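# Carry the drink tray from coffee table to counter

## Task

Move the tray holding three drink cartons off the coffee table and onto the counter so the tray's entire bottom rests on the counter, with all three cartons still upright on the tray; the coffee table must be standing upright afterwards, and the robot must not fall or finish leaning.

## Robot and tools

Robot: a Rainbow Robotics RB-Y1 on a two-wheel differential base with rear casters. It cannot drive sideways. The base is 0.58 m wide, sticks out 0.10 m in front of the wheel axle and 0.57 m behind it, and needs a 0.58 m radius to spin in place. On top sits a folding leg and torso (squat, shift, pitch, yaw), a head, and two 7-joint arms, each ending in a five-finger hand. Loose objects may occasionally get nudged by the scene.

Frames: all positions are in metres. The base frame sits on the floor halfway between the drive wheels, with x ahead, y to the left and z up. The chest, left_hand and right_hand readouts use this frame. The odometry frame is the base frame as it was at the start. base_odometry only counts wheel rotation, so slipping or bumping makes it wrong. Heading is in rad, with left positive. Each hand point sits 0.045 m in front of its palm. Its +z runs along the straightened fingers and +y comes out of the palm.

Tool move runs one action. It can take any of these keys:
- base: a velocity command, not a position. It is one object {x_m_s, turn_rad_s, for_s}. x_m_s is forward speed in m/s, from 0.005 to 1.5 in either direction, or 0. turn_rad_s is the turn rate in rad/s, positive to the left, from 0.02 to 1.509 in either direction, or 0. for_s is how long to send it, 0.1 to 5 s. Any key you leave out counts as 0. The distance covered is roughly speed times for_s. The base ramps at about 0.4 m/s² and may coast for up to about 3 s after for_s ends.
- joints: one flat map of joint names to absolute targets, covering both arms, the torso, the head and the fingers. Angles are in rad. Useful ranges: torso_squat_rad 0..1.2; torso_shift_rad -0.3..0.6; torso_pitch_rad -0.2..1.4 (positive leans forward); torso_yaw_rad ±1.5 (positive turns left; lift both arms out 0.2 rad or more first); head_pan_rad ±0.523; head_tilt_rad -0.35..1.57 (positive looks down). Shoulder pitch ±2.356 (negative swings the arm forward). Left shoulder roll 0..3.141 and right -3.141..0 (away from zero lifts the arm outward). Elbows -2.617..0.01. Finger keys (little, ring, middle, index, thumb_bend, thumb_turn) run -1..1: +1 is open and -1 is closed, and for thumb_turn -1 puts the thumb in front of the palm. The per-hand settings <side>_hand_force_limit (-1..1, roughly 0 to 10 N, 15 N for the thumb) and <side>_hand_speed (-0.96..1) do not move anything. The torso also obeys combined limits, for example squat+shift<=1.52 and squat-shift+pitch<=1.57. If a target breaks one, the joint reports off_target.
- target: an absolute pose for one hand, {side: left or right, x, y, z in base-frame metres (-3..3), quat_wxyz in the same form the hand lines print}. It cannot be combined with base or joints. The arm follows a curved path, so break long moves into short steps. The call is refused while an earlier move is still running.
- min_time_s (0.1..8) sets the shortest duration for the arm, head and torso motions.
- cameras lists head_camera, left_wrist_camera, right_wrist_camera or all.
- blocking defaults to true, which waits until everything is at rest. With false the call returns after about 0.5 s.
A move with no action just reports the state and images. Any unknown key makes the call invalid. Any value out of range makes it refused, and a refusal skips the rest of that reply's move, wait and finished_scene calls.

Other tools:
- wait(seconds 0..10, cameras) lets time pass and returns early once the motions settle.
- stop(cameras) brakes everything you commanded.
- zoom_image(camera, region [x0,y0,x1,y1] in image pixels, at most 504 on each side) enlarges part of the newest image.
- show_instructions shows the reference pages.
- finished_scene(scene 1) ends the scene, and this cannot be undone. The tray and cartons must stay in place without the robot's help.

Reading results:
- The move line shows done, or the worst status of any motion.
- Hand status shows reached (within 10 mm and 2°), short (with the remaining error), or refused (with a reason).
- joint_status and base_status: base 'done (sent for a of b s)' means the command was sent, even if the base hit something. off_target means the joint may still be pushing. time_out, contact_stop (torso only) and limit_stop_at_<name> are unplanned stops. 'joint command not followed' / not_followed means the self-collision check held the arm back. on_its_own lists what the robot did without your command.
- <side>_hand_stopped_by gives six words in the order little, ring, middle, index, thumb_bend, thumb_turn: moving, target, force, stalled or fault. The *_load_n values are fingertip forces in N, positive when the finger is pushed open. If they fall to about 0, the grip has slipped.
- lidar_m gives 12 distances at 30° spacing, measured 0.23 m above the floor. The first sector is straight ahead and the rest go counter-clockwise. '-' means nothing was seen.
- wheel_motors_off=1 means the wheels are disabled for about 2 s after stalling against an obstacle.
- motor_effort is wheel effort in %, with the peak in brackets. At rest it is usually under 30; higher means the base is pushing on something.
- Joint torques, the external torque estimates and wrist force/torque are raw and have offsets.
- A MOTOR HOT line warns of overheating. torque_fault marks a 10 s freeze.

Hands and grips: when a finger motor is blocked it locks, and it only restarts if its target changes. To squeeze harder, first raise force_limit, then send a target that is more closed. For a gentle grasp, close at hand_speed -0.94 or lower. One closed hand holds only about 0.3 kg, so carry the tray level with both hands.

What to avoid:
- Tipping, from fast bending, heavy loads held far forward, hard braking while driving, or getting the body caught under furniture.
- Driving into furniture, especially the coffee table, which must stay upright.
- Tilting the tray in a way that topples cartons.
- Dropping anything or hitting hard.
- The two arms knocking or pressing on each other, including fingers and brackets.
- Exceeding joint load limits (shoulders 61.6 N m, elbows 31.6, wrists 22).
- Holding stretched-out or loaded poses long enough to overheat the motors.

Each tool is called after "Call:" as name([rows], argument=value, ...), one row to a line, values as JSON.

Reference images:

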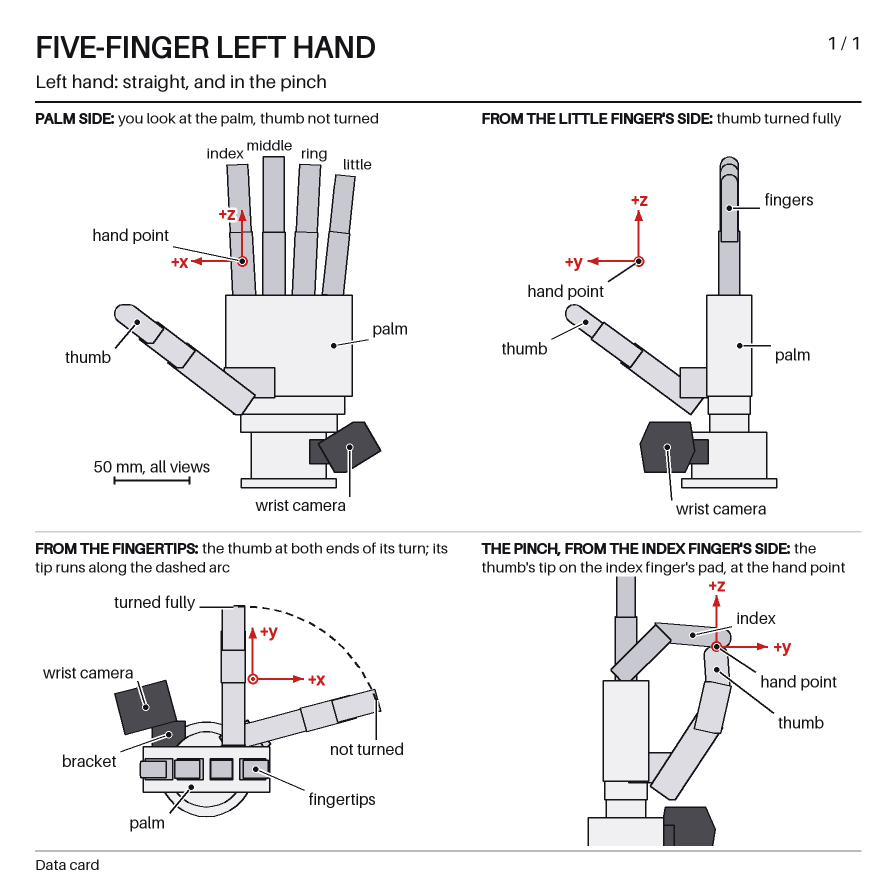

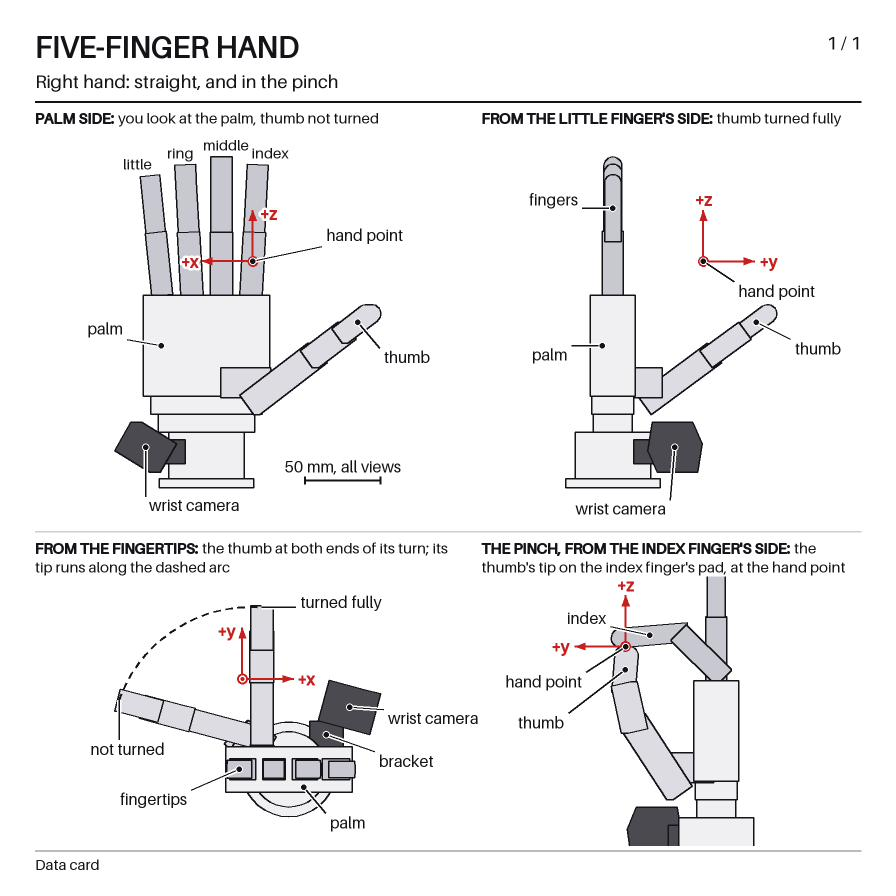

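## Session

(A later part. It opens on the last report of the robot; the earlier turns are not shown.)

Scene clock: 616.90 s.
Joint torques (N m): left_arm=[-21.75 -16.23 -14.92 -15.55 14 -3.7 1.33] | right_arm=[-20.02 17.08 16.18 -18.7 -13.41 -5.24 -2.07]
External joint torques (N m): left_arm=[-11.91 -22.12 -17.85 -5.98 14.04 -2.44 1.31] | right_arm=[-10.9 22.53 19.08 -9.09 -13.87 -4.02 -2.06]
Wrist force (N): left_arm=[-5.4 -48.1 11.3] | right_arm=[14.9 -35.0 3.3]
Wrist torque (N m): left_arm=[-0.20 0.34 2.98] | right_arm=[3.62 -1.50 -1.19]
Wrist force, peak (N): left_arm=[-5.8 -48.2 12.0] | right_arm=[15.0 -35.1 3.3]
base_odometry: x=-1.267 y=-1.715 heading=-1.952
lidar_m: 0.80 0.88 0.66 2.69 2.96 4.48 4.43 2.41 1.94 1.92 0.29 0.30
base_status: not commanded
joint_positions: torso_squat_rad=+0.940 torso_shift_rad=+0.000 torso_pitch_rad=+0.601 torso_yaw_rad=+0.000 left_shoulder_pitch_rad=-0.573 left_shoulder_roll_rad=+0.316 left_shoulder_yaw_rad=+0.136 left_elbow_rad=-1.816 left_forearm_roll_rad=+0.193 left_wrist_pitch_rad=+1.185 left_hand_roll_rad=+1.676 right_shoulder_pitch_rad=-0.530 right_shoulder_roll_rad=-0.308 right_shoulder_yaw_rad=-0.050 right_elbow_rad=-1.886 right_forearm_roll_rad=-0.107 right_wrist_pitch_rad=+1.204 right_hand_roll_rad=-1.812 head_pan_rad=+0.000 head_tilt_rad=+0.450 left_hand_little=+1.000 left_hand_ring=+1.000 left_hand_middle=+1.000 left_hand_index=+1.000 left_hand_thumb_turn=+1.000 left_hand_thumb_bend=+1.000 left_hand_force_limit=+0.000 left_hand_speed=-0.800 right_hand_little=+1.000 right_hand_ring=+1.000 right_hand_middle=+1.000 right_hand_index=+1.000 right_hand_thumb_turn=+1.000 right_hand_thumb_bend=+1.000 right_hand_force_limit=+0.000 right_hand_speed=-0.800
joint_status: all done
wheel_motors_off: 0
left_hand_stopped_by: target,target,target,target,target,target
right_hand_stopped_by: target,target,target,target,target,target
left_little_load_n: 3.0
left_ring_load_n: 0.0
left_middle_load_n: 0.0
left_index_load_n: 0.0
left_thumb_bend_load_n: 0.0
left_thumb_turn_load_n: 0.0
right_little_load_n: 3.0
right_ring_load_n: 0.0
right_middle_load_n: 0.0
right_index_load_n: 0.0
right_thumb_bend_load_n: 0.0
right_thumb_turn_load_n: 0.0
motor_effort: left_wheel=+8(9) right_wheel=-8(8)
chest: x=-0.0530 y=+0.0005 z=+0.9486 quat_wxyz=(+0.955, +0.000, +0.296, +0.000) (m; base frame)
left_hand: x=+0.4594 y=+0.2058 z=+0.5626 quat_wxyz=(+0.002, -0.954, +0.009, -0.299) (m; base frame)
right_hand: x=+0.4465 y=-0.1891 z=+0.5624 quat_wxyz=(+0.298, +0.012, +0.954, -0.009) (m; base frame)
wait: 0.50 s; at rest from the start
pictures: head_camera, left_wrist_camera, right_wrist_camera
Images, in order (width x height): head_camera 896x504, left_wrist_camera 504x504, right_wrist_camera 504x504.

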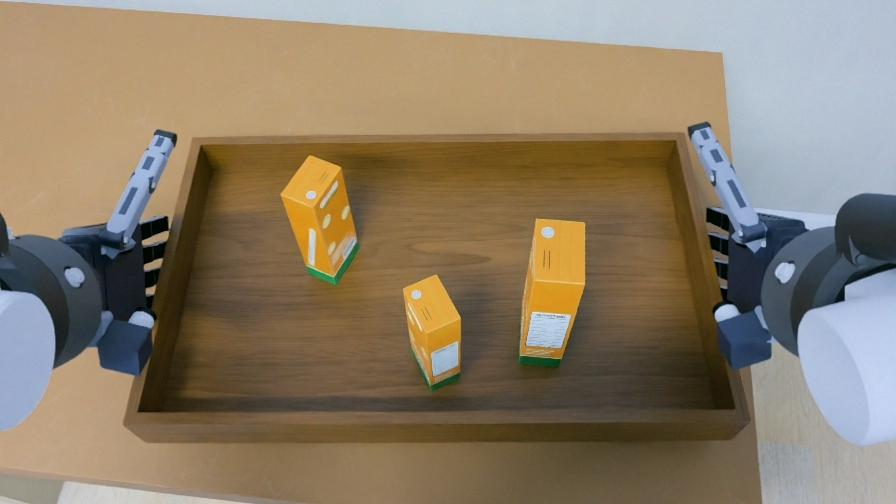

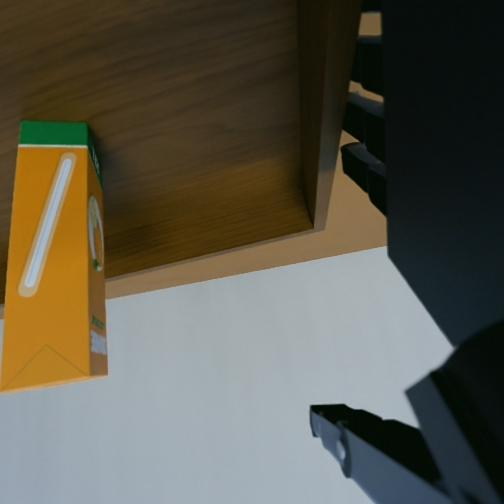

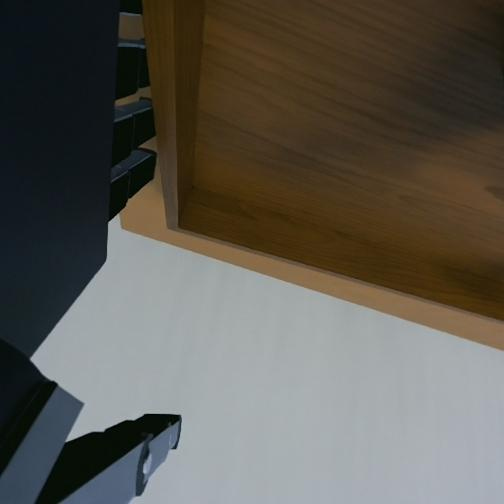

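Call:
move(joints={"torso_squat_rad": 0.90}, min_time_s=1.5, cameras=["head_camera"])

Scene clock: 630.97 s.
Joint torques (N m): left_arm=[-22.21 -16.25 -15.03 -15.85 13.96 -3.6 1.44] | right_arm=[-20.34 16.65 16.03 -19.17 -13.24 -5.33 -1.92]
External joint torques (N m): left_arm=[-12.37 -22.14 -17.96 -6.27 14 -2.34 1.43] | right_arm=[-11.22 22.09 18.93 -9.56 -13.7 -4.11 -1.9]
Wrist force (N): left_arm=[-5.2 -47.6 11.6] | right_arm=[15.0 -34.9 3.6]
Wrist torque (N m): left_arm=[-0.20 0.36 2.92] | right_arm=[3.60 -1.49 -1.20]
Wrist force, peak (N): left_arm=[-5.2 -48.5 11.6] | right_arm=[15.2 -35.1 3.8]
move: done
base_odometry: x=-1.267 y=-1.715 heading=-1.952
lidar_m: 0.79 0.88 0.65 2.69 2.96 4.47 4.43 2.41 1.94 1.92 0.29 0.29
base_status: not commanded
joint_positions: torso_squat_rad=+0.900 torso_shift_rad=+0.000 torso_pitch_rad=+0.601 torso_yaw_rad=+0.000 left_shoulder_pitch_rad=-0.573 left_shoulder_roll_rad=+0.316 left_shoulder_yaw_rad=+0.136 left_elbow_rad=-1.816 left_forearm_roll_rad=+0.193 left_wrist_pitch_rad=+1.185 left_hand_roll_rad=+1.676 right_shoulder_pitch_rad=-0.530 right_shoulder_roll_rad=-0.308 right_shoulder_yaw_rad=-0.050 right_elbow_rad=-1.886 right_forearm_roll_rad=-0.107 right_wrist_pitch_rad=+1.204 right_hand_roll_rad=-1.812 head_pan_rad=+0.000 head_tilt_rad=+0.450 left_hand_little=+1.000 left_hand_ring=+1.000 left_hand_middle=+1.000 left_hand_index=+1.000 left_hand_thumb_turn=+1.000 left_hand_thumb_bend=+1.000 left_hand_force_limit=+0.000 left_hand_speed=-0.800 right_hand_little=+1.000 right_hand_ring=+1.000 right_hand_middle=+1.000 right_hand_index=+1.000 right_hand_thumb_turn=+1.000 right_hand_thumb_bend=+1.000 right_hand_force_limit=+0.000 right_hand_speed=-0.800
joint_status: all done
wheel_motors_off: 0
left_hand_stopped_by: target,target,target,target,target,target
right_hand_stopped_by: target,target,target,target,target,target
left_little_load_n: 3.0
left_ring_load_n: 0.0
left_middle_load_n: 0.0
left_index_load_n: 0.0
left_thumb_bend_load_n: -0.5
left_thumb_turn_load_n: 0.0
right_little_load_n: 3.5
right_ring_load_n: 0.0
right_middle_load_n: 0.0
right_index_load_n: 0.0
right_thumb_bend_load_n: 0.0
right_thumb_turn_load_n: 0.0
motor_effort: left_wheel=+9(9) right_wheel=-8(8)
chest: x=-0.0530 y=+0.0005 z=+0.9709 quat_wxyz=(+0.955, +0.000, +0.296, +0.000) (m; base frame)
left_hand: x=+0.4594 y=+0.2058 z=+0.5848 quat_wxyz=(+0.002, -0.954, +0.009, -0.299) (m; base frame)
right_hand: x=+0.4464 y=-0.1891 z=+0.5846 quat_wxyz=(+0.298, +0.012, +0.954, -0.009) (m; base frame)
pictures: head_camera
Images, in order (width x height): head_camera 896x504.

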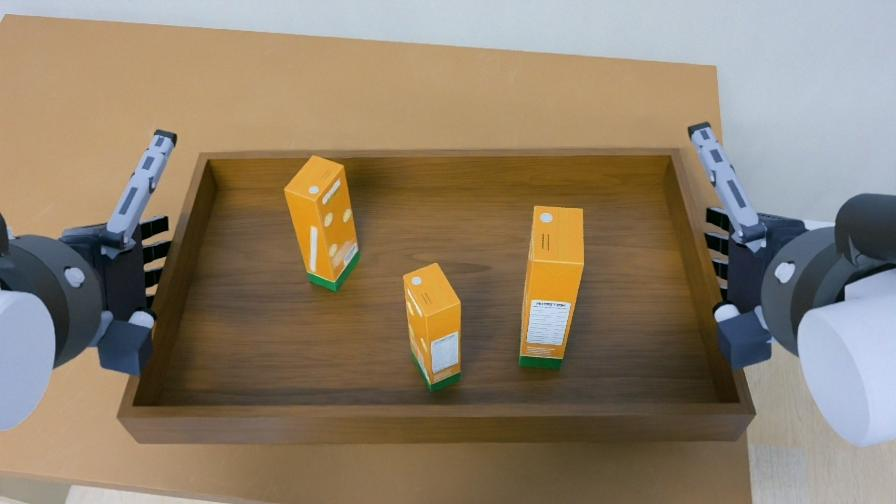

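Call:
move(joints={"torso_squat_rad": 0.97}, min_time_s=2, cameras=["head_camera"])

Call:
move(target={"side": "right", "x": 0.445, "y": -0.189, "z": 0.547, "quat_wxyz": [0.3007, 0.0052, 0.9537, -0.0017]}, min_time_s=1)

Call:
move(target={"side": "left", "x": 0.457, "y": 0.203, "z": 0.547, "quat_wxyz": [0.0068, 0.9535, -0.0215, 0.3006]}, min_time_s=1)

Scene clock: 691.90 s.
Joint torques (N m): left_arm=[-21.58 -16.1 -15.7 -10.78 14.08 -3.19 1.5] | right_arm=[-18.97 17.01 15.83 -13.13 -13.57 -4.82 -2.03]
External joint torques (N m): left_arm=[-11.7 -22 -18.63 -1.2 14.12 -1.92 1.49] | right_arm=[-9.8 22.46 18.73 -3.52 -14.02 -3.59 -2.01]
Wrist force (N): left_arm=[0.6 -47.8 -9.5] | right_arm=[8.1 -38.0 -19.5]
Wrist torque (N m): left_arm=[1.07 -0.85 3.27] | right_arm=[4.98 -0.20 -1.59]
Wrist force, peak (N): left_arm=[-0.2 -49.1 -13.0] | right_arm=[9.0 -38.1 -23.7]
move: done
base_odometry: x=-1.267 y=-1.715 heading=-1.952
lidar_m: 0.79 0.87 0.65 2.70 2.96 4.46 4.43 2.42 1.94 1.93 0.28 0.30
base_status: not commanded
joint_positions: torso_squat_rad=+0.970 torso_shift_rad=+0.000 torso_pitch_rad=+0.599 torso_yaw_rad=+0.000 left_shoulder_pitch_rad=-0.573 left_shoulder_roll_rad=+0.316 left_shoulder_yaw_rad=+0.137 left_elbow_rad=-1.817 left_forearm_roll_rad=+0.193 left_wrist_pitch_rad=+1.185 left_hand_roll_rad=+1.676 right_shoulder_pitch_rad=-0.531 right_shoulder_roll_rad=-0.308 right_shoulder_yaw_rad=-0.050 right_elbow_rad=-1.887 right_forearm_roll_rad=-0.107 right_wrist_pitch_rad=+1.204 right_hand_roll_rad=-1.812 head_pan_rad=+0.000 head_tilt_rad=+0.450 left_hand_little=+1.000 left_hand_ring=+1.000 left_hand_middle=+1.000 left_hand_index=+1.000 left_hand_thumb_turn=+1.000 left_hand_thumb_bend=+1.000 left_hand_force_limit=+0.000 left_hand_speed=-0.800 right_hand_little=+1.000 right_hand_ring=+1.000 right_hand_middle=+1.000 right_hand_index=+1.000 right_hand_thumb_turn=+1.000 right_hand_thumb_bend=+1.000 right_hand_force_limit=+0.000 right_hand_speed=-0.800
joint_status: all done
wheel_motors_off: 0
left_hand_stopped_by: target,target,target,target,target,target
right_hand_stopped_by: target,target,target,target,target,target
left_little_load_n: 3.0
left_ring_load_n: 0.0
left_middle_load_n: 0.0
left_index_load_n: 0.0
left_thumb_bend_load_n: 0.0
left_thumb_turn_load_n: 0.0
right_little_load_n: 3.0
right_ring_load_n: 0.0
right_middle_load_n: 0.0
right_index_load_n: 0.5
right_thumb_bend_load_n: 0.0
right_thumb_turn_load_n: 0.0
motor_effort: left_wheel=+8(10) right_wheel=-8(9)
chest: x=-0.0539 y=+0.0005 z=+0.9318 quat_wxyz=(+0.956, +0.000, +0.295, +0.000) (m; base frame)
left_hand: x=+0.4597 y=+0.2058 z=+0.5475 quat_wxyz=(+0.002, -0.954, +0.009, -0.300) (m; base frame)
right_hand: x=+0.4468 y=-0.1889 z=+0.5474 quat_wxyz=(+0.300, +0.012, +0.954, -0.009) (m; base frame)
pictures: head_camera
Images, in order (width x height): head_camera 896x504.

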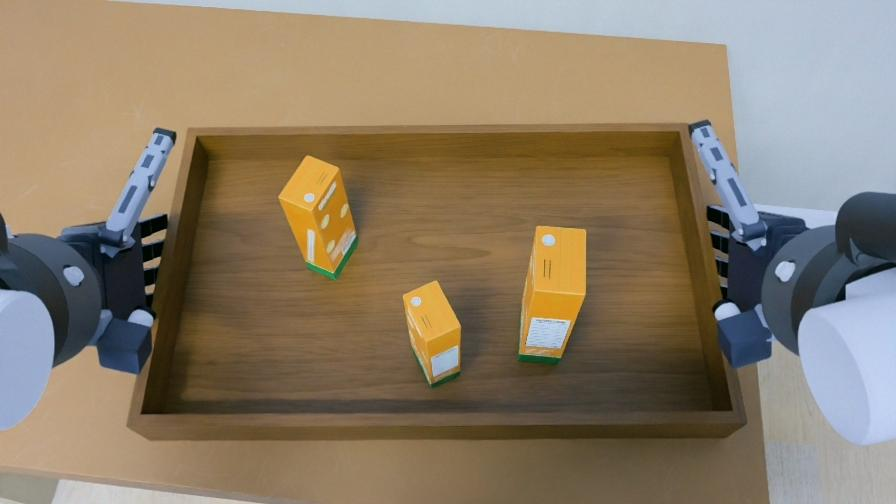

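Scene clock: 693.23 s.
Joint torques (N m): left_arm=[-19.85 -16.4 -14.23 -10.67 12.25 -2.82 1.45] | right_arm=[-10.46 7.27 9.02 -10.02 -8.75 -2.13 0.85]
External joint torques (N m): left_arm=[-9.96 -22.29 -17.16 -1.09 12.28 -1.55 1.44] | right_arm=[-1.45 13.03 12.11 -0.44 -9.18 -0.9 0.87]
Wrist force (N): left_arm=[0.6 -39.5 -6.3] | right_arm=[4.9 -16.2 -10.0]
Wrist torque (N m): left_arm=[0.88 -0.57 2.77] | right_arm=[5.15 -1.20 1.06]
Wrist force, peak (N): left_arm=[0.6 -49.0 -9.6] | right_arm=[8.4 -37.8 -20.1]
move: done
base_odometry: x=-1.267 y=-1.715 heading=-1.952
lidar_m: 0.79 0.87 0.66 2.70 2.98 4.46 4.43 2.42 1.94 1.92 0.29 0.29
base_status: not commanded
joint_positions: torso_squat_rad=+0.970 torso_shift_rad=+0.000 torso_pitch_rad=+0.599 torso_yaw_rad=+0.000 left_shoulder_pitch_rad=-0.574 left_shoulder_roll_rad=+0.316 left_shoulder_yaw_rad=+0.137 left_elbow_rad=-1.817 left_forearm_roll_rad=+0.194 left_wrist_pitch_rad=+1.185 left_hand_roll_rad=+1.676 right_shoulder_pitch_rad=-0.522 right_shoulder_roll_rad=-0.323 right_shoulder_yaw_rad=-0.058 right_elbow_rad=-1.886 right_forearm_roll_rad=-0.136 right_wrist_pitch_rad=+1.191 right_hand_roll_rad=-1.796 head_pan_rad=+0.000 head_tilt_rad=+0.450 left_hand_little=+1.000 left_hand_ring=+1.000 left_hand_middle=+1.000 left_hand_index=+1.000 left_hand_thumb_turn=+1.000 left_hand_thumb_bend=+1.000 left_hand_force_limit=+0.000 left_hand_speed=-0.800 right_hand_little=+1.000 right_hand_ring=+1.000 right_hand_middle=+1.000 right_hand_index=+1.000 right_hand_thumb_turn=+1.000 right_hand_thumb_bend=+1.000 right_hand_force_limit=+0.000 right_hand_speed=-0.800
joint_status: all done
wheel_motors_off: 0
left_hand_stopped_by: target,target,target,target,target,target
right_hand_stopped_by: target,target,target,target,target,target
left_little_load_n: 2.5
left_ring_load_n: 0.0
left_middle_load_n: 0.0
left_index_load_n: 0.0
left_thumb_bend_load_n: 0.0
left_thumb_turn_load_n: 0.0
right_little_load_n: 0.5
right_ring_load_n: 0.0
right_middle_load_n: 2.0
right_index_load_n: 3.0
right_thumb_bend_load_n: 0.0
right_thumb_turn_load_n: -0.5
motor_effort: left_wheel=+7(10) right_wheel=-8(8)
chest: x=-0.0538 y=+0.0005 z=+0.9318 quat_wxyz=(+0.956, +0.000, +0.295, +0.000) (m; base frame)
left_hand: x=+0.4599 y=+0.2056 z=+0.5477 quat_wxyz=(+0.002, -0.954, +0.009, -0.300) (m; base frame)
right_hand: x=+0.4457 y=-0.1921 z=+0.5473 quat_wxyz=(+0.301, +0.006, +0.953, -0.005) (m; base frame)
right_hand_status: reached (checked arc, planned for 1.0 s): 3 mm and 0.4 deg off.
pictures: none

Scene clock: 694.57 s.
Joint torques (N m): left_arm=[-11.04 -8.04 -9.4 -8.17 8.95 -1.14 0.33] | right_arm=[-10.47 7.08 9.64 -9.96 -8.51 -1.55 0.79]
External joint torques (N m): left_arm=[-1.27 -14.19 -12.52 1.37 8.96 0.13 0.32] | right_arm=[-1.46 12.83 12.72 -0.38 -8.94 -0.31 0.8]
Wrist force (N): left_arm=[3.7 -28.9 -2.3] | right_arm=[3.9 -14.5 -8.4]
Wrist torque (N m): left_arm=[0.61 -0.30 1.84] | right_arm=[4.98 -1.26 1.04]
Wrist force, peak (N): left_arm=[-0.5 -41.6 -6.3] | right_arm=[5.1 -16.7 -9.6]
move: done
base_odometry: x=-1.267 y=-1.715 heading=-1.952
lidar_m: 0.79 0.88 0.66 2.70 2.96 4.46 4.43 2.40 1.95 1.92 0.29 0.30
base_status: not commanded
joint_positions: torso_squat_rad=+0.970 torso_shift_rad=+0.000 torso_pitch_rad=+0.599 torso_yaw_rad=+0.000 left_shoulder_pitch_rad=-0.566 left_shoulder_roll_rad=+0.332 left_shoulder_yaw_rad=+0.140 left_elbow_rad=-1.815 left_forearm_roll_rad=+0.228 left_wrist_pitch_rad=+1.174 left_hand_roll_rad=+1.650 right_shoulder_pitch_rad=-0.522 right_shoulder_roll_rad=-0.323 right_shoulder_yaw_rad=-0.058 right_elbow_rad=-1.886 right_forearm_roll_rad=-0.136 right_wrist_pitch_rad=+1.191 right_hand_roll_rad=-1.796 head_pan_rad=+0.000 head_tilt_rad=+0.450 left_hand_little=+1.000 left_hand_ring=+1.000 left_hand_middle=+1.000 left_hand_index=+1.000 left_hand_thumb_turn=+1.000 left_hand_thumb_bend=+1.000 left_hand_force_limit=+0.000 left_hand_speed=-0.800 right_hand_little=+1.000 right_hand_ring=+1.000 right_hand_middle=+1.000 right_hand_index=+1.000 right_hand_thumb_turn=+1.000 right_hand_thumb_bend=+1.000 right_hand_force_limit=+0.000 right_hand_speed=-0.800
joint_status: all done
wheel_motors_off: 0
left_hand_stopped_by: target,target,target,target,target,target
right_hand_stopped_by: target,target,target,target,target,target
left_little_load_n: 1.5
left_ring_load_n: 0.0
left_middle_load_n: 0.0
left_index_load_n: 0.5
left_thumb_bend_load_n: 0.0
left_thumb_turn_load_n: 0.0
right_little_load_n: 0.0
right_ring_load_n: 0.0
right_middle_load_n: 2.0
right_index_load_n: 2.5
right_thumb_bend_load_n: 0.0
right_thumb_turn_load_n: 0.0
motor_effort: left_wheel=+8(9) right_wheel=-8(9)
chest: x=-0.0537 y=+0.0005 z=+0.9318 quat_wxyz=(+0.956, +0.000, +0.295, +0.000) (m; base frame)
left_hand: x=+0.4578 y=+0.2062 z=+0.5476 quat_wxyz=(-0.003, -0.953, +0.021, -0.301) (m; base frame)
left_hand_status: reached (checked arc, planned for 1.0 s): 3 mm and 0.4 deg off.
right_hand: x=+0.4458 y=-0.1921 z=+0.5473 quat_wxyz=(+0.301, +0.006, +0.953, -0.005) (m; base frame)
pictures: none

Call:
move(target={"side": "left", "x": 0.457, "y": 0.203, "z": 0.547, "quat_wxyz": [0.0098, 0.9532, -0.031, 0.3005]}, min_time_s=1)

Scene clock: 702.90 s.
Joint torques (N m): left_arm=[-15.41 -5.67 -9.51 -7.17 8.7 -1.27 -1.15] | right_arm=[-10.46 7.58 9.46 -10.16 -8.38 -1.63 0.88]
External joint torques (N m): left_arm=[-5.63 -12.05 -12.78 2.33 8.68 0.01 -1.17] | right_arm=[-1.44 13.34 12.54 -0.58 -8.81 -0.39 0.89]
Wrist force (N): left_arm=[0.7 -25.5 -10.7] | right_arm=[6.1 -14.5 -10.2]
Wrist torque (N m): left_arm=[2.13 0.07 0.06] | right_arm=[5.15 -1.24 1.23]
Wrist force, peak (N): left_arm=[4.7 -29.9 -2.4] | right_arm=[6.0 -14.5 -11.1]
move: done
base_odometry: x=-1.267 y=-1.715 heading=-1.952
lidar_m: 0.80 0.87 0.67 2.70 2.97 4.46 4.43 2.40 1.94 1.92 0.29 0.30
base_status: not commanded
joint_positions: torso_squat_rad=+0.970 torso_shift_rad=+0.000 torso_pitch_rad=+0.599 torso_yaw_rad=+0.000 left_shoulder_pitch_rad=-0.566 left_shoulder_roll_rad=+0.346 left_shoulder_yaw_rad=+0.141 left_elbow_rad=-1.807 left_forearm_roll_rad=+0.254 left_wrist_pitch_rad=+1.168 left_hand_roll_rad=+1.630 right_shoulder_pitch_rad=-0.522 right_shoulder_roll_rad=-0.323 right_shoulder_yaw_rad=-0.058 right_elbow_rad=-1.886 right_forearm_roll_rad=-0.136 right_wrist_pitch_rad=+1.191 right_hand_roll_rad=-1.796 head_pan_rad=+0.000 head_tilt_rad=+0.450 left_hand_little=+1.000 left_hand_ring=+1.000 left_hand_middle=+1.000 left_hand_index=+1.000 left_hand_thumb_turn=+1.000 left_hand_thumb_bend=+1.000 left_hand_force_limit=+0.000 left_hand_speed=-0.800 right_hand_little=+1.000 right_hand_ring=+1.000 right_hand_middle=+1.000 right_hand_index=+1.000 right_hand_thumb_turn=+1.000 right_hand_thumb_bend=+1.000 right_hand_force_limit=+0.000 right_hand_speed=-0.800
joint_status: all done
wheel_motors_off: 0
left_hand_stopped_by: target,target,target,target,target,target
right_hand_stopped_by: target,target,target,target,target,target
left_little_load_n: 0.0
left_ring_load_n: 0.0
left_middle_load_n: 1.0
left_index_load_n: 3.5
left_thumb_bend_load_n: 0.0
left_thumb_turn_load_n: 0.0
right_little_load_n: 0.0
right_ring_load_n: 0.0
right_middle_load_n: 2.0
right_index_load_n: 3.0
right_thumb_bend_load_n: 0.0
right_thumb_turn_load_n: 0.0
motor_effort: left_wheel=+8(10) right_wheel=-8(9)
chest: x=-0.0537 y=+0.0005 z=+0.9318 quat_wxyz=(+0.956, +0.000, +0.295, +0.000) (m; base frame)
left_hand: x=+0.4573 y=+0.2064 z=+0.5472 quat_wxyz=(-0.007, -0.953, +0.030, -0.301) (m; base frame)
left_hand_status: reached (checked arc, planned for 1.0 s): 3 mm and 0.4 deg off.
right_hand: x=+0.4457 y=-0.1921 z=+0.5473 quat_wxyz=(+0.301, +0.006, +0.953, -0.005) (m; base frame)
pictures: none

Call:
move(target={"side": "left", "x": 0.457, "y": 0.2015, "z": 0.547, "quat_wxyz": [0.0083, 0.9534, -0.0262, 0.3006]}, min_time_s=1)

Call:
move(target={"side": "right", "x": 0.445, "y": -0.185, "z": 0.547, "quat_wxyz": [0.3007, 0.0076, 0.9537, -0.0024]}, min_time_s=1)

Scene clock: 711.10 s.
Joint torques (N m): left_arm=[-14.7 -11.06 -12.3 -9.44 9.03 -0.01 -0.48] | right_arm=[-10.52 7.34 9.95 -10.3 -8.38 -1.56 0.77]
External joint torques (N m): left_arm=[-4.92 -17.3 -15.49 0.09 9.02 1.27 -0.5] | right_arm=[-1.51 13.09 13.03 -0.71 -8.81 -0.32 0.79]
Wrist force (N): left_arm=[3.6 -29.6 -2.1] | right_arm=[6.3 -14.7 -12.5]
Wrist torque (N m): left_arm=[1.44 0.33 0.78] | right_arm=[5.25 -1.18 1.24]
Wrist force, peak (N): left_arm=[3.1 -29.8 -1.8] | right_arm=[6.1 -14.7 -13.0]
move: done
base_odometry: x=-1.267 y=-1.715 heading=-1.952
lidar_m: 0.79 0.88 0.66 2.69 2.98 4.46 4.43 2.40 1.94 1.92 0.29 0.31
base_status: not commanded
joint_positions: torso_squat_rad=+0.970 torso_shift_rad=+0.000 torso_pitch_rad=+0.599 torso_yaw_rad=+0.000 left_shoulder_pitch_rad=-0.567 left_shoulder_roll_rad=+0.338 left_shoulder_yaw_rad=+0.139 left_elbow_rad=-1.811 left_forearm_roll_rad=+0.239 left_wrist_pitch_rad=+1.171 left_hand_roll_rad=+1.641 right_shoulder_pitch_rad=-0.522 right_shoulder_roll_rad=-0.323 right_shoulder_yaw_rad=-0.058 right_elbow_rad=-1.886 right_forearm_roll_rad=-0.136 right_wrist_pitch_rad=+1.191 right_hand_roll_rad=-1.796 head_pan_rad=+0.000 head_tilt_rad=+0.450 left_hand_little=+1.000 left_hand_ring=+1.000 left_hand_middle=+1.000 left_hand_index=+1.000 left_hand_thumb_turn=+1.000 left_hand_thumb_bend=+1.000 left_hand_force_limit=+0.000 left_hand_speed=-0.800 right_hand_little=+1.000 right_hand_ring=+1.000 right_hand_middle=+1.000 right_hand_index=+1.000 right_hand_thumb_turn=+1.000 right_hand_thumb_bend=+1.000 right_hand_force_limit=+0.000 right_hand_speed=-0.800
joint_status: all done
wheel_motors_off: 0
left_hand_stopped_by: target,target,target,target,target,target
right_hand_stopped_by: target,target,target,target,target,target
left_little_load_n: 0.5
left_ring_load_n: 0.0
left_middle_load_n: 1.5
left_index_load_n: 3.0
left_thumb_bend_load_n: 0.0
left_thumb_turn_load_n: 0.0
right_little_load_n: 0.5
right_ring_load_n: 0.0
right_middle_load_n: 2.0
right_index_load_n: 3.0
right_thumb_bend_load_n: 0.0
right_thumb_turn_load_n: 0.0
motor_effort: left_wheel=+9(9) right_wheel=-8(9)
chest: x=-0.0537 y=+0.0005 z=+0.9318 quat_wxyz=(+0.956, +0.000, +0.295, +0.000) (m; base frame)
left_hand: x=+0.4575 y=+0.2057 z=+0.5472 quat_wxyz=(-0.005, -0.953, +0.025, -0.301) (m; base frame)
left_hand_status: reached (checked arc, planned for 1.0 s): 4 mm and 0.4 deg off.
right_hand: x=+0.4457 y=-0.1921 z=+0.5473 quat_wxyz=(+0.301, +0.006, +0.953, -0.005) (m; base frame)
pictures: none

Scene clock: 712.43 s.
Joint torques (N m): left_arm=[-15.34 -10.31 -12.41 -9.17 10.27 -0.14 -0.29] | right_arm=[-14.52 14.34 16.19 -11.96 -11.59 -1.56 -0.67]
External joint torques (N m): left_arm=[-5.56 -16.56 -15.59 0.36 10.26 1.14 -0.3] | right_arm=[-5.49 19.92 19.17 -2.36 -12.04 -0.33 -0.66]
Wrist force (N): left_arm=[4.1 -32.9 -1.0] | right_arm=[2.9 -27.8 -9.7]
Wrist torque (N m): left_arm=[1.44 0.37 1.13] | right_arm=[4.92 -1.22 -0.42]
Wrist force, peak (N): left_arm=[4.3 -33.5 -1.4] | right_arm=[2.8 -28.1 -9.9]
move: done
base_odometry: x=-1.267 y=-1.715 heading=-1.952
lidar_m: 0.80 0.87 0.66 2.69 2.95 4.47 4.41 2.41 1.94 1.93 0.29 0.30
base_status: not commanded
joint_positions: torso_squat_rad=+0.970 torso_shift_rad=+0.000 torso_pitch_rad=+0.599 torso_yaw_rad=+0.000 left_shoulder_pitch_rad=-0.567 left_shoulder_roll_rad=+0.338 left_shoulder_yaw_rad=+0.139 left_elbow_rad=-1.811 left_forearm_roll_rad=+0.239 left_wrist_pitch_rad=+1.171 left_hand_roll_rad=+1.641 right_shoulder_pitch_rad=-0.523 right_shoulder_roll_rad=-0.315 right_shoulder_yaw_rad=-0.053 right_elbow_rad=-1.889 right_forearm_roll_rad=-0.120 right_wrist_pitch_rad=+1.196 right_hand_roll_rad=-1.804 head_pan_rad=+0.000 head_tilt_rad=+0.450 left_hand_little=+1.000 left_hand_ring=+1.000 left_hand_middle=+1.000 left_hand_index=+1.000 left_hand_thumb_turn=+1.000 left_hand_thumb_bend=+1.000 left_hand_force_limit=+0.000 left_hand_speed=-0.800 right_hand_little=+1.000 right_hand_ring=+1.000 right_hand_middle=+1.000 right_hand_index=+1.000 right_hand_thumb_turn=+1.000 right_hand_thumb_bend=+1.000 right_hand_force_limit=+0.000 right_hand_speed=-0.800
joint_status: all done
wheel_motors_off: 0
left_hand_stopped_by: target,target,target,target,target,target
right_hand_stopped_by: target,target,target,target,target,target
left_little_load_n: 0.5
left_ring_load_n: 0.0
left_middle_load_n: 1.0
left_index_load_n: 2.5
left_thumb_bend_load_n: -0.5
left_thumb_turn_load_n: 0.0
right_little_load_n: 1.5
right_ring_load_n: 0.0
right_middle_load_n: 1.0
right_index_load_n: 2.0
right_thumb_bend_load_n: 0.0
right_thumb_turn_load_n: 0.0
motor_effort: left_wheel=+8(9) right_wheel=-8(9)
chest: x=-0.0537 y=+0.0005 z=+0.9318 quat_wxyz=(+0.956, +0.000, +0.295, +0.000) (m; base frame)
left_hand: x=+0.4576 y=+0.2056 z=+0.5472 quat_wxyz=(-0.005, -0.953, +0.025, -0.301) (m; base frame)
right_hand: x=+0.4456 y=-0.1904 z=+0.5470 quat_wxyz=(+0.301, +0.009, +0.954, -0.007) (m; base frame)
right_hand_status: reached (checked arc, planned for 1.0 s): 5 mm and 0.6 deg off.
pictures: none

Call:
move(target={"side": "left", "x": 0.457, "y": 0.198, "z": 0.547, "quat_wxyz": [0.0083, 0.9534, -0.0262, 0.3006]}, min_time_s=1)

Call:
move(target={"side": "right", "x": 0.445, "y": -0.181, "z": 0.547, "quat_wxyz": [0.3007, 0.0076, 0.9537, -0.0024]}, min_time_s=1)

Scene clock: 723.83 s.
Joint torques (N m): left_arm=[-17.07 -18.06 -17.79 -10.81 13.56 0.05 0.48] | right_arm=[-14.7 15.22 16.23 -12.22 -12.01 -1.93 -0.41]
External joint torques (N m): left_arm=[-7.26 -24.18 -20.92 -1.27 13.57 1.32 0.46] | right_arm=[-5.67 20.79 19.21 -2.62 -12.46 -0.7 -0.4]
Wrist force (N): left_arm=[4.5 -44.4 2.0] | right_arm=[3.4 -29.4 -11.8]
Wrist torque (N m): left_arm=[1.19 0.59 2.10] | right_arm=[5.06 -1.14 -0.47]
Wrist force, peak (N): left_arm=[5.1 -45.6 2.2] | right_arm=[3.4 -29.6 -11.9]
move: done
base_odometry: x=-1.267 y=-1.715 heading=-1.952
lidar_m: 0.80 0.87 0.66 2.70 2.96 4.47 4.42 2.41 1.93 1.92 0.29 0.30
base_status: not commanded
joint_positions: torso_squat_rad=+0.970 torso_shift_rad=+0.000 torso_pitch_rad=+0.599 torso_yaw_rad=+0.000 left_shoulder_pitch_rad=-0.568 left_shoulder_roll_rad=+0.333 left_shoulder_yaw_rad=+0.135 left_elbow_rad=-1.814 left_forearm_roll_rad=+0.228 left_wrist_pitch_rad=+1.174 left_hand_roll_rad=+1.646 right_shoulder_pitch_rad=-0.523 right_shoulder_roll_rad=-0.315 right_shoulder_yaw_rad=-0.053 right_elbow_rad=-1.889 right_forearm_roll_rad=-0.120 right_wrist_pitch_rad=+1.196 right_hand_roll_rad=-1.804 head_pan_rad=+0.000 head_tilt_rad=+0.450 left_hand_little=+1.000 left_hand_ring=+1.000 left_hand_middle=+1.000 left_hand_index=+1.000 left_hand_thumb_turn=+1.000 left_hand_thumb_bend=+1.000 left_hand_force_limit=+0.000 left_hand_speed=-0.800 right_hand_little=+1.000 right_hand_ring=+1.000 right_hand_middle=+1.000 right_hand_index=+1.000 right_hand_thumb_turn=+1.000 right_hand_thumb_bend=+1.000 right_hand_force_limit=+0.000 right_hand_speed=-0.800
joint_status: all done
wheel_motors_off: 0
left_hand_stopped_by: target,target,target,target,target,target
right_hand_stopped_by: target,target,target,target,target,target
left_little_load_n: 2.0
left_ring_load_n: 0.0
left_middle_load_n: 1.0
left_index_load_n: 2.0
left_thumb_bend_load_n: 0.0
left_thumb_turn_load_n: 0.0
right_little_load_n: 1.5
right_ring_load_n: 0.0
right_middle_load_n: 1.0
right_index_load_n: 2.0
right_thumb_bend_load_n: 0.0
right_thumb_turn_load_n: 0.0
motor_effort: left_wheel=+8(9) right_wheel=-8(9)
chest: x=-0.0537 y=+0.0005 z=+0.9318 quat_wxyz=(+0.956, +0.000, +0.295, +0.000) (m; base frame)
left_hand: x=+0.4576 y=+0.2040 z=+0.5471 quat_wxyz=(-0.003, -0.953, +0.025, -0.301) (m; base frame)
left_hand_status: reached (checked arc, planned for 1.0 s): 6 mm and 0.6 deg off.
right_hand: x=+0.4455 y=-0.1904 z=+0.5470 quat_wxyz=(+0.301, +0.009, +0.954, -0.007) (m; base frame)
pictures: none

Scene clock: 725.17 s.
Joint torques (N m): left_arm=[-17.22 -18.66 -17.85 -10.92 14.49 -0.22 0.44] | right_arm=[-17.25 22.3 22.34 -13.29 -16.38 -2.74 -1.43]
External joint torques (N m): left_arm=[-7.42 -24.78 -20.98 -1.38 14.49 1.05 0.42] | right_arm=[-8.17 27.73 25.25 -3.68 -16.84 -1.51 -1.41]
Wrist force (N): left_arm=[3.4 -48.0 -0.6] | right_arm=[2.3 -44.5 -10.9]
Wrist torque (N m): left_arm=[1.20 0.59 2.25] | right_arm=[5.09 -1.15 -1.66]
Wrist force, peak (N): left_arm=[4.3 -48.4 0.4] | right_arm=[2.3 -44.6 -11.1]
move: done
base_odometry: x=-1.267 y=-1.715 heading=-1.952
lidar_m: 0.79 0.87 0.66 2.71 2.97 4.47 4.43 2.40 1.94 1.93 0.28 0.30
base_status: not commanded
joint_positions: torso_squat_rad=+0.970 torso_shift_rad=+0.000 torso_pitch_rad=+0.599 torso_yaw_rad=+0.000 left_shoulder_pitch_rad=-0.568 left_shoulder_roll_rad=+0.333 left_shoulder_yaw_rad=+0.135 left_elbow_rad=-1.814 left_forearm_roll_rad=+0.228 left_wrist_pitch_rad=+1.174 left_hand_roll_rad=+1.646 right_shoulder_pitch_rad=-0.525 right_shoulder_roll_rad=-0.309 right_shoulder_yaw_rad=-0.047 right_elbow_rad=-1.890 right_forearm_roll_rad=-0.107 right_wrist_pitch_rad=+1.199 right_hand_roll_rad=-1.809 head_pan_rad=+0.000 head_tilt_rad=+0.450 left_hand_little=+1.000 left_hand_ring=+1.000 left_hand_middle=+1.000 left_hand_index=+1.000 left_hand_thumb_turn=+1.000 left_hand_thumb_bend=+1.000 left_hand_force_limit=+0.000 left_hand_speed=-0.800 right_hand_little=+1.000 right_hand_ring=+1.000 right_hand_middle=+1.000 right_hand_index=+1.000 right_hand_thumb_turn=+1.000 right_hand_thumb_bend=+1.000 right_hand_force_limit=+0.000 right_hand_speed=-0.800
joint_status: all done
wheel_motors_off: 0
left_hand_stopped_by: target,target,target,target,target,target
right_hand_stopped_by: target,target,target,target,target,target
left_little_load_n: 2.0
left_ring_load_n: 0.0
left_middle_load_n: 0.5
left_index_load_n: 2.0
left_thumb_bend_load_n: 0.0
left_thumb_turn_load_n: 0.0
right_little_load_n: 2.5
right_ring_load_n: 0.0
right_middle_load_n: 1.0
right_index_load_n: 1.5
right_thumb_bend_load_n: -0.5
right_thumb_turn_load_n: 0.0
motor_effort: left_wheel=+8(9) right_wheel=-8(9)
chest: x=-0.0537 y=+0.0005 z=+0.9318 quat_wxyz=(+0.956, +0.000, +0.295, +0.000) (m; base frame)
left_hand: x=+0.4576 y=+0.2040 z=+0.5471 quat_wxyz=(-0.003, -0.953, +0.025, -0.301) (m; base frame)
right_hand: x=+0.4456 y=-0.1883 z=+0.5468 quat_wxyz=(+0.301, +0.009, +0.954, -0.009) (m; base frame)
right_hand_status: reached (checked arc, planned for 1.0 s): 7 mm and 0.8 deg off.
pictures: none

Call:
move(joints={"torso_squat_rad": 0.94}, min_time_s=1.5, cameras=["head_camera"])

Scene clock: 728.93 s.
Joint torques (N m): left_arm=[-23.36 -18.08 -17.89 -16.71 15.38 -4.05 0.44] | right_arm=[-21.35 18.02 18.09 -19.81 -14.24 -5.93 -1.33]
External joint torques (N m): left_arm=[-13.62 -24.2 -21.02 -7.18 15.38 -2.78 0.43] | right_arm=[-12.34 23.4 20.99 -10.2 -14.7 -4.71 -1.32]
Wrist force (N): left_arm=[-6.3 -51.3 11.5] | right_arm=[15.8 -38.1 3.2]
Wrist torque (N m): left_arm=[0.39 0.09 2.19] | right_arm=[4.25 -1.38 -0.53]
Wrist force, peak (N): left_arm=[-6.5 -51.4 11.8] | right_arm=[2.2 -44.6 -11.2]
move: done
base_odometry: x=-1.267 y=-1.715 heading=-1.952
lidar_m: 0.79 0.88 0.66 2.70 2.97 4.47 4.43 2.41 1.94 1.92 0.28 0.30
base_status: not commanded
joint_positions: torso_squat_rad=+0.940 torso_shift_rad=+0.000 torso_pitch_rad=+0.601 torso_yaw_rad=+0.000 left_shoulder_pitch_rad=-0.566 left_shoulder_roll_rad=+0.333 left_shoulder_yaw_rad=+0.135 left_elbow_rad=-1.812 left_forearm_roll_rad=+0.228 left_wrist_pitch_rad=+1.175 left_hand_roll_rad=+1.646 right_shoulder_pitch_rad=-0.524 right_shoulder_roll_rad=-0.308 right_shoulder_yaw_rad=-0.046 right_elbow_rad=-1.888 right_forearm_roll_rad=-0.107 right_wrist_pitch_rad=+1.200 right_hand_roll_rad=-1.809 head_pan_rad=+0.000 head_tilt_rad=+0.450 left_hand_little=+1.000 left_hand_ring=+1.000 left_hand_middle=+1.000 left_hand_index=+1.000 left_hand_thumb_turn=+1.000 left_hand_thumb_bend=+1.000 left_hand_force_limit=+0.000 left_hand_speed=-0.800 right_hand_little=+1.000 right_hand_ring=+1.000 right_hand_middle=+1.000 right_hand_index=+1.000 right_hand_thumb_turn=+1.000 right_hand_thumb_bend=+1.000 right_hand_force_limit=+0.000 right_hand_speed=-0.800
joint_status: all done
wheel_motors_off: 0
left_hand_stopped_by: target,target,target,target,target,target
right_hand_stopped_by: target,target,target,target,target,target
left_little_load_n: 2.5
left_ring_load_n: 0.0
left_middle_load_n: 0.5
left_index_load_n: 2.0
left_thumb_bend_load_n: 0.0
left_thumb_turn_load_n: 0.0
right_little_load_n: 2.5
right_ring_load_n: 0.0
right_middle_load_n: 1.0
right_index_load_n: 1.5
right_thumb_bend_load_n: -0.5
right_thumb_turn_load_n: 0.0
motor_effort: left_wheel=+7(9) right_wheel=-8(9)
chest: x=-0.0530 y=+0.0005 z=+0.9486 quat_wxyz=(+0.955, +0.000, +0.296, +0.000) (m; base frame)
left_hand: x=+0.4565 y=+0.2046 z=+0.5613 quat_wxyz=(-0.002, -0.954, +0.025, -0.298) (m; base frame)
right_hand: x=+0.4444 y=-0.1877 z=+0.5611 quat_wxyz=(+0.298, +0.009, +0.954, -0.008) (m; base frame)
pictures: head_camera
Images, in order (width x height): head_camera 896x504.

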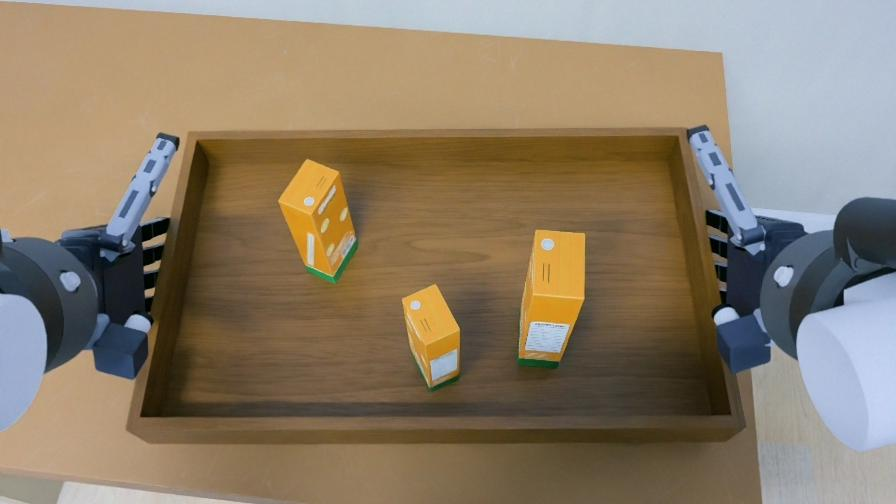

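Call:
move(joints={"torso_squat_rad": 0.75}, min_time_s=2.5, cameras=["head_camera"])

Scene clock: 734.87 s.
Joint torques (N m): left_arm=[-23.45 -17.61 -18.01 -16.82 15.44 -4.11 0.49] | right_arm=[-21.51 18.12 17.74 -19.86 -14.31 -5.99 -1.46]
External joint torques (N m): left_arm=[-13.71 -23.73 -21.14 -7.29 15.45 -2.85 0.47] | right_arm=[-12.5 23.5 20.63 -10.26 -14.77 -4.77 -1.44]
Wrist force (N): left_arm=[-7.0 -50.1 12.1] | right_arm=[15.7 -38.3 3.2]
Wrist torque (N m): left_arm=[0.59 0.31 2.08] | right_arm=[4.21 -1.36 -0.53]
Wrist force, peak (N): left_arm=[-6.3 -51.5 11.7] | right_arm=[15.8 -38.4 3.2]
move: done
base_odometry: x=-1.267 y=-1.715 heading=-1.952
lidar_m: 0.79 0.87 0.66 2.71 2.97 4.47 4.43 2.40 1.94 1.92 0.29 0.30
base_status: not commanded
joint_positions: torso_squat_rad=+0.750 torso_shift_rad=+0.000 torso_pitch_rad=+0.601 torso_yaw_rad=+0.000 left_shoulder_pitch_rad=-0.566 left_shoulder_roll_rad=+0.333 left_shoulder_yaw_rad=+0.135 left_elbow_rad=-1.812 left_forearm_roll_rad=+0.228 left_wrist_pitch_rad=+1.175 left_hand_roll_rad=+1.646 right_shoulder_pitch_rad=-0.524 right_shoulder_roll_rad=-0.308 right_shoulder_yaw_rad=-0.046 right_elbow_rad=-1.888 right_forearm_roll_rad=-0.107 right_wrist_pitch_rad=+1.200 right_hand_roll_rad=-1.809 head_pan_rad=+0.000 head_tilt_rad=+0.450 left_hand_little=+1.000 left_hand_ring=+1.000 left_hand_middle=+1.000 left_hand_index=+1.000 left_hand_thumb_turn=+1.000 left_hand_thumb_bend=+1.000 left_hand_force_limit=+0.000 left_hand_speed=-0.800 right_hand_little=+1.000 right_hand_ring=+1.000 right_hand_middle=+1.000 right_hand_index=+1.000 right_hand_thumb_turn=+1.000 right_hand_thumb_bend=+1.000 right_hand_force_limit=+0.000 right_hand_speed=-0.800
joint_status: all done
wheel_motors_off: 0
left_hand_stopped_by: target,target,target,target,target,target
right_hand_stopped_by: target,target,target,target,target,target
left_little_load_n: 2.5
left_ring_load_n: 0.0
left_middle_load_n: 0.5
left_index_load_n: 2.0
left_thumb_bend_load_n: 0.0
left_thumb_turn_load_n: 0.0
right_little_load_n: 2.5
right_ring_load_n: 0.0
right_middle_load_n: 1.0
right_index_load_n: 1.5
right_thumb_bend_load_n: 0.0
right_thumb_turn_load_n: 0.0
motor_effort: left_wheel=+9(9) right_wheel=-7(9)
chest: x=-0.0530 y=+0.0006 z=+1.0479 quat_wxyz=(+0.955, +0.000, +0.296, +0.000) (m; base frame)
left_hand: x=+0.4565 y=+0.2047 z=+0.6607 quat_wxyz=(-0.002, -0.954, +0.025, -0.298) (m; base frame)
right_hand: x=+0.4444 y=-0.1876 z=+0.6604 quat_wxyz=(+0.298, +0.009, +0.954, -0.008) (m; base frame)
pictures: head_camera
Images, in order (width x height): head_camera 896x504.

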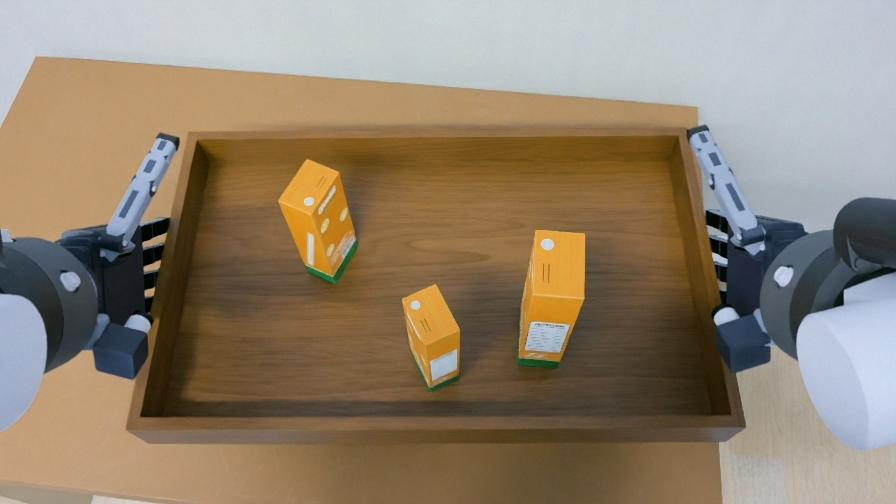

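Call:
move(base={"x_m_s": -0.25, "for_s": 3.6}, cameras=["head_camera"])

Scene clock: 766.97 s.
Joint torques (N m): left_arm=[-24.68 -18.22 -17.78 -17.28 15.35 -4.46 0.18] | right_arm=[-22.85 17.46 17.14 -20.55 -14.21 -6.09 -1.55]
External joint torques (N m): left_arm=[-14.95 -24.34 -20.91 -7.75 15.36 -3.2 0.17] | right_arm=[-13.84 22.84 20.04 -10.94 -14.67 -4.87 -1.54]
Wrist force (N): left_arm=[-6.5 -50.5 11.6] | right_arm=[15.8 -38.4 3.2]
Wrist torque (N m): left_arm=[0.55 0.18 2.16] | right_arm=[4.19 -1.38 -0.53]
Wrist force, peak (N): left_arm=[-6.5 -51.8 11.6] | right_arm=[16.1 -38.9 3.5]
move: done
base_odometry: x=-0.933 y=-0.880 heading=-1.951
lidar_m: 1.11 1.35 2.85 2.82 3.11 3.56 3.54 2.24 1.81 1.79 1.97 1.70
base_status: done (sent for 3.6 of 3.6 s)
joint_positions: torso_squat_rad=+0.750 torso_shift_rad=+0.000 torso_pitch_rad=+0.600 torso_yaw_rad=+0.000 left_shoulder_pitch_rad=-0.566 left_shoulder_roll_rad=+0.333 left_shoulder_yaw_rad=+0.134 left_elbow_rad=-1.812 left_forearm_roll_rad=+0.228 left_wrist_pitch_rad=+1.175 left_hand_roll_rad=+1.646 right_shoulder_pitch_rad=-0.524 right_shoulder_roll_rad=-0.308 right_shoulder_yaw_rad=-0.046 right_elbow_rad=-1.888 right_forearm_roll_rad=-0.107 right_wrist_pitch_rad=+1.200 right_hand_roll_rad=-1.809 head_pan_rad=+0.000 head_tilt_rad=+0.450 left_hand_little=+1.000 left_hand_ring=+1.000 left_hand_middle=+1.000 left_hand_index=+1.000 left_hand_thumb_turn=+1.000 left_hand_thumb_bend=+1.000 left_hand_force_limit=+0.000 left_hand_speed=-0.800 right_hand_little=+1.000 right_hand_ring=+1.000 right_hand_middle=+1.000 right_hand_index=+1.000 right_hand_thumb_turn=+1.000 right_hand_thumb_bend=+1.000 right_hand_force_limit=+0.000 right_hand_speed=-0.800
joint_status: not commanded
wheel_motors_off: 0
left_hand_stopped_by: target,target,target,target,target,target
right_hand_stopped_by: target,target,target,target,target,target
left_little_load_n: 2.5
left_ring_load_n: 0.0
left_middle_load_n: 0.0
left_index_load_n: 2.0
left_thumb_bend_load_n: 0.0
left_thumb_turn_load_n: -0.5
right_little_load_n: 2.5
right_ring_load_n: 0.5
right_middle_load_n: 1.0
right_index_load_n: 2.0
right_thumb_bend_load_n: 0.0
right_thumb_turn_load_n: 0.0
motor_effort: left_wheel=+9(29) right_wheel=-9(30)
chest: x=-0.0531 y=+0.0006 z=+1.0480 quat_wxyz=(+0.955, +0.000, +0.296, +0.000) (m; base frame)
left_hand: x=+0.4563 y=+0.2048 z=+0.6606 quat_wxyz=(-0.002, -0.954, +0.025, -0.298) (m; base frame)
right_hand: x=+0.4442 y=-0.1875 z=+0.6603 quat_wxyz=(+0.298, +0.009, +0.954, -0.008) (m; base frame)
pictures: head_camera
Images, in order (width x height): head_camera 896x504.

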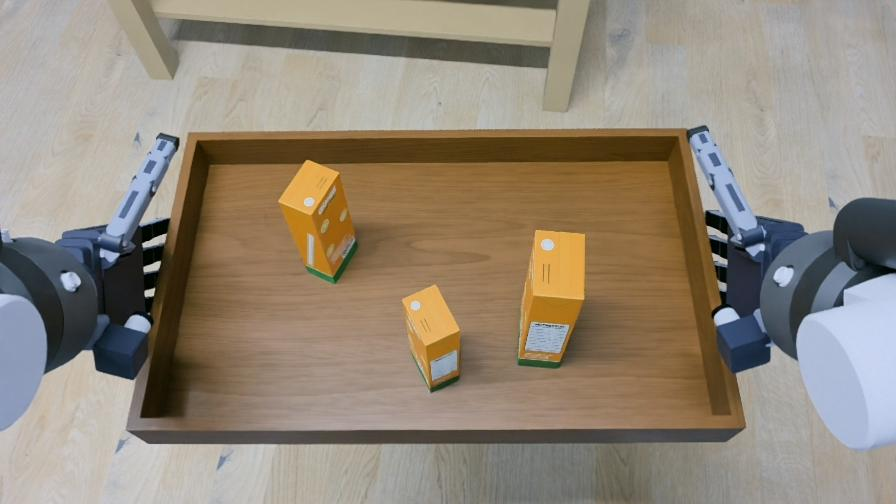

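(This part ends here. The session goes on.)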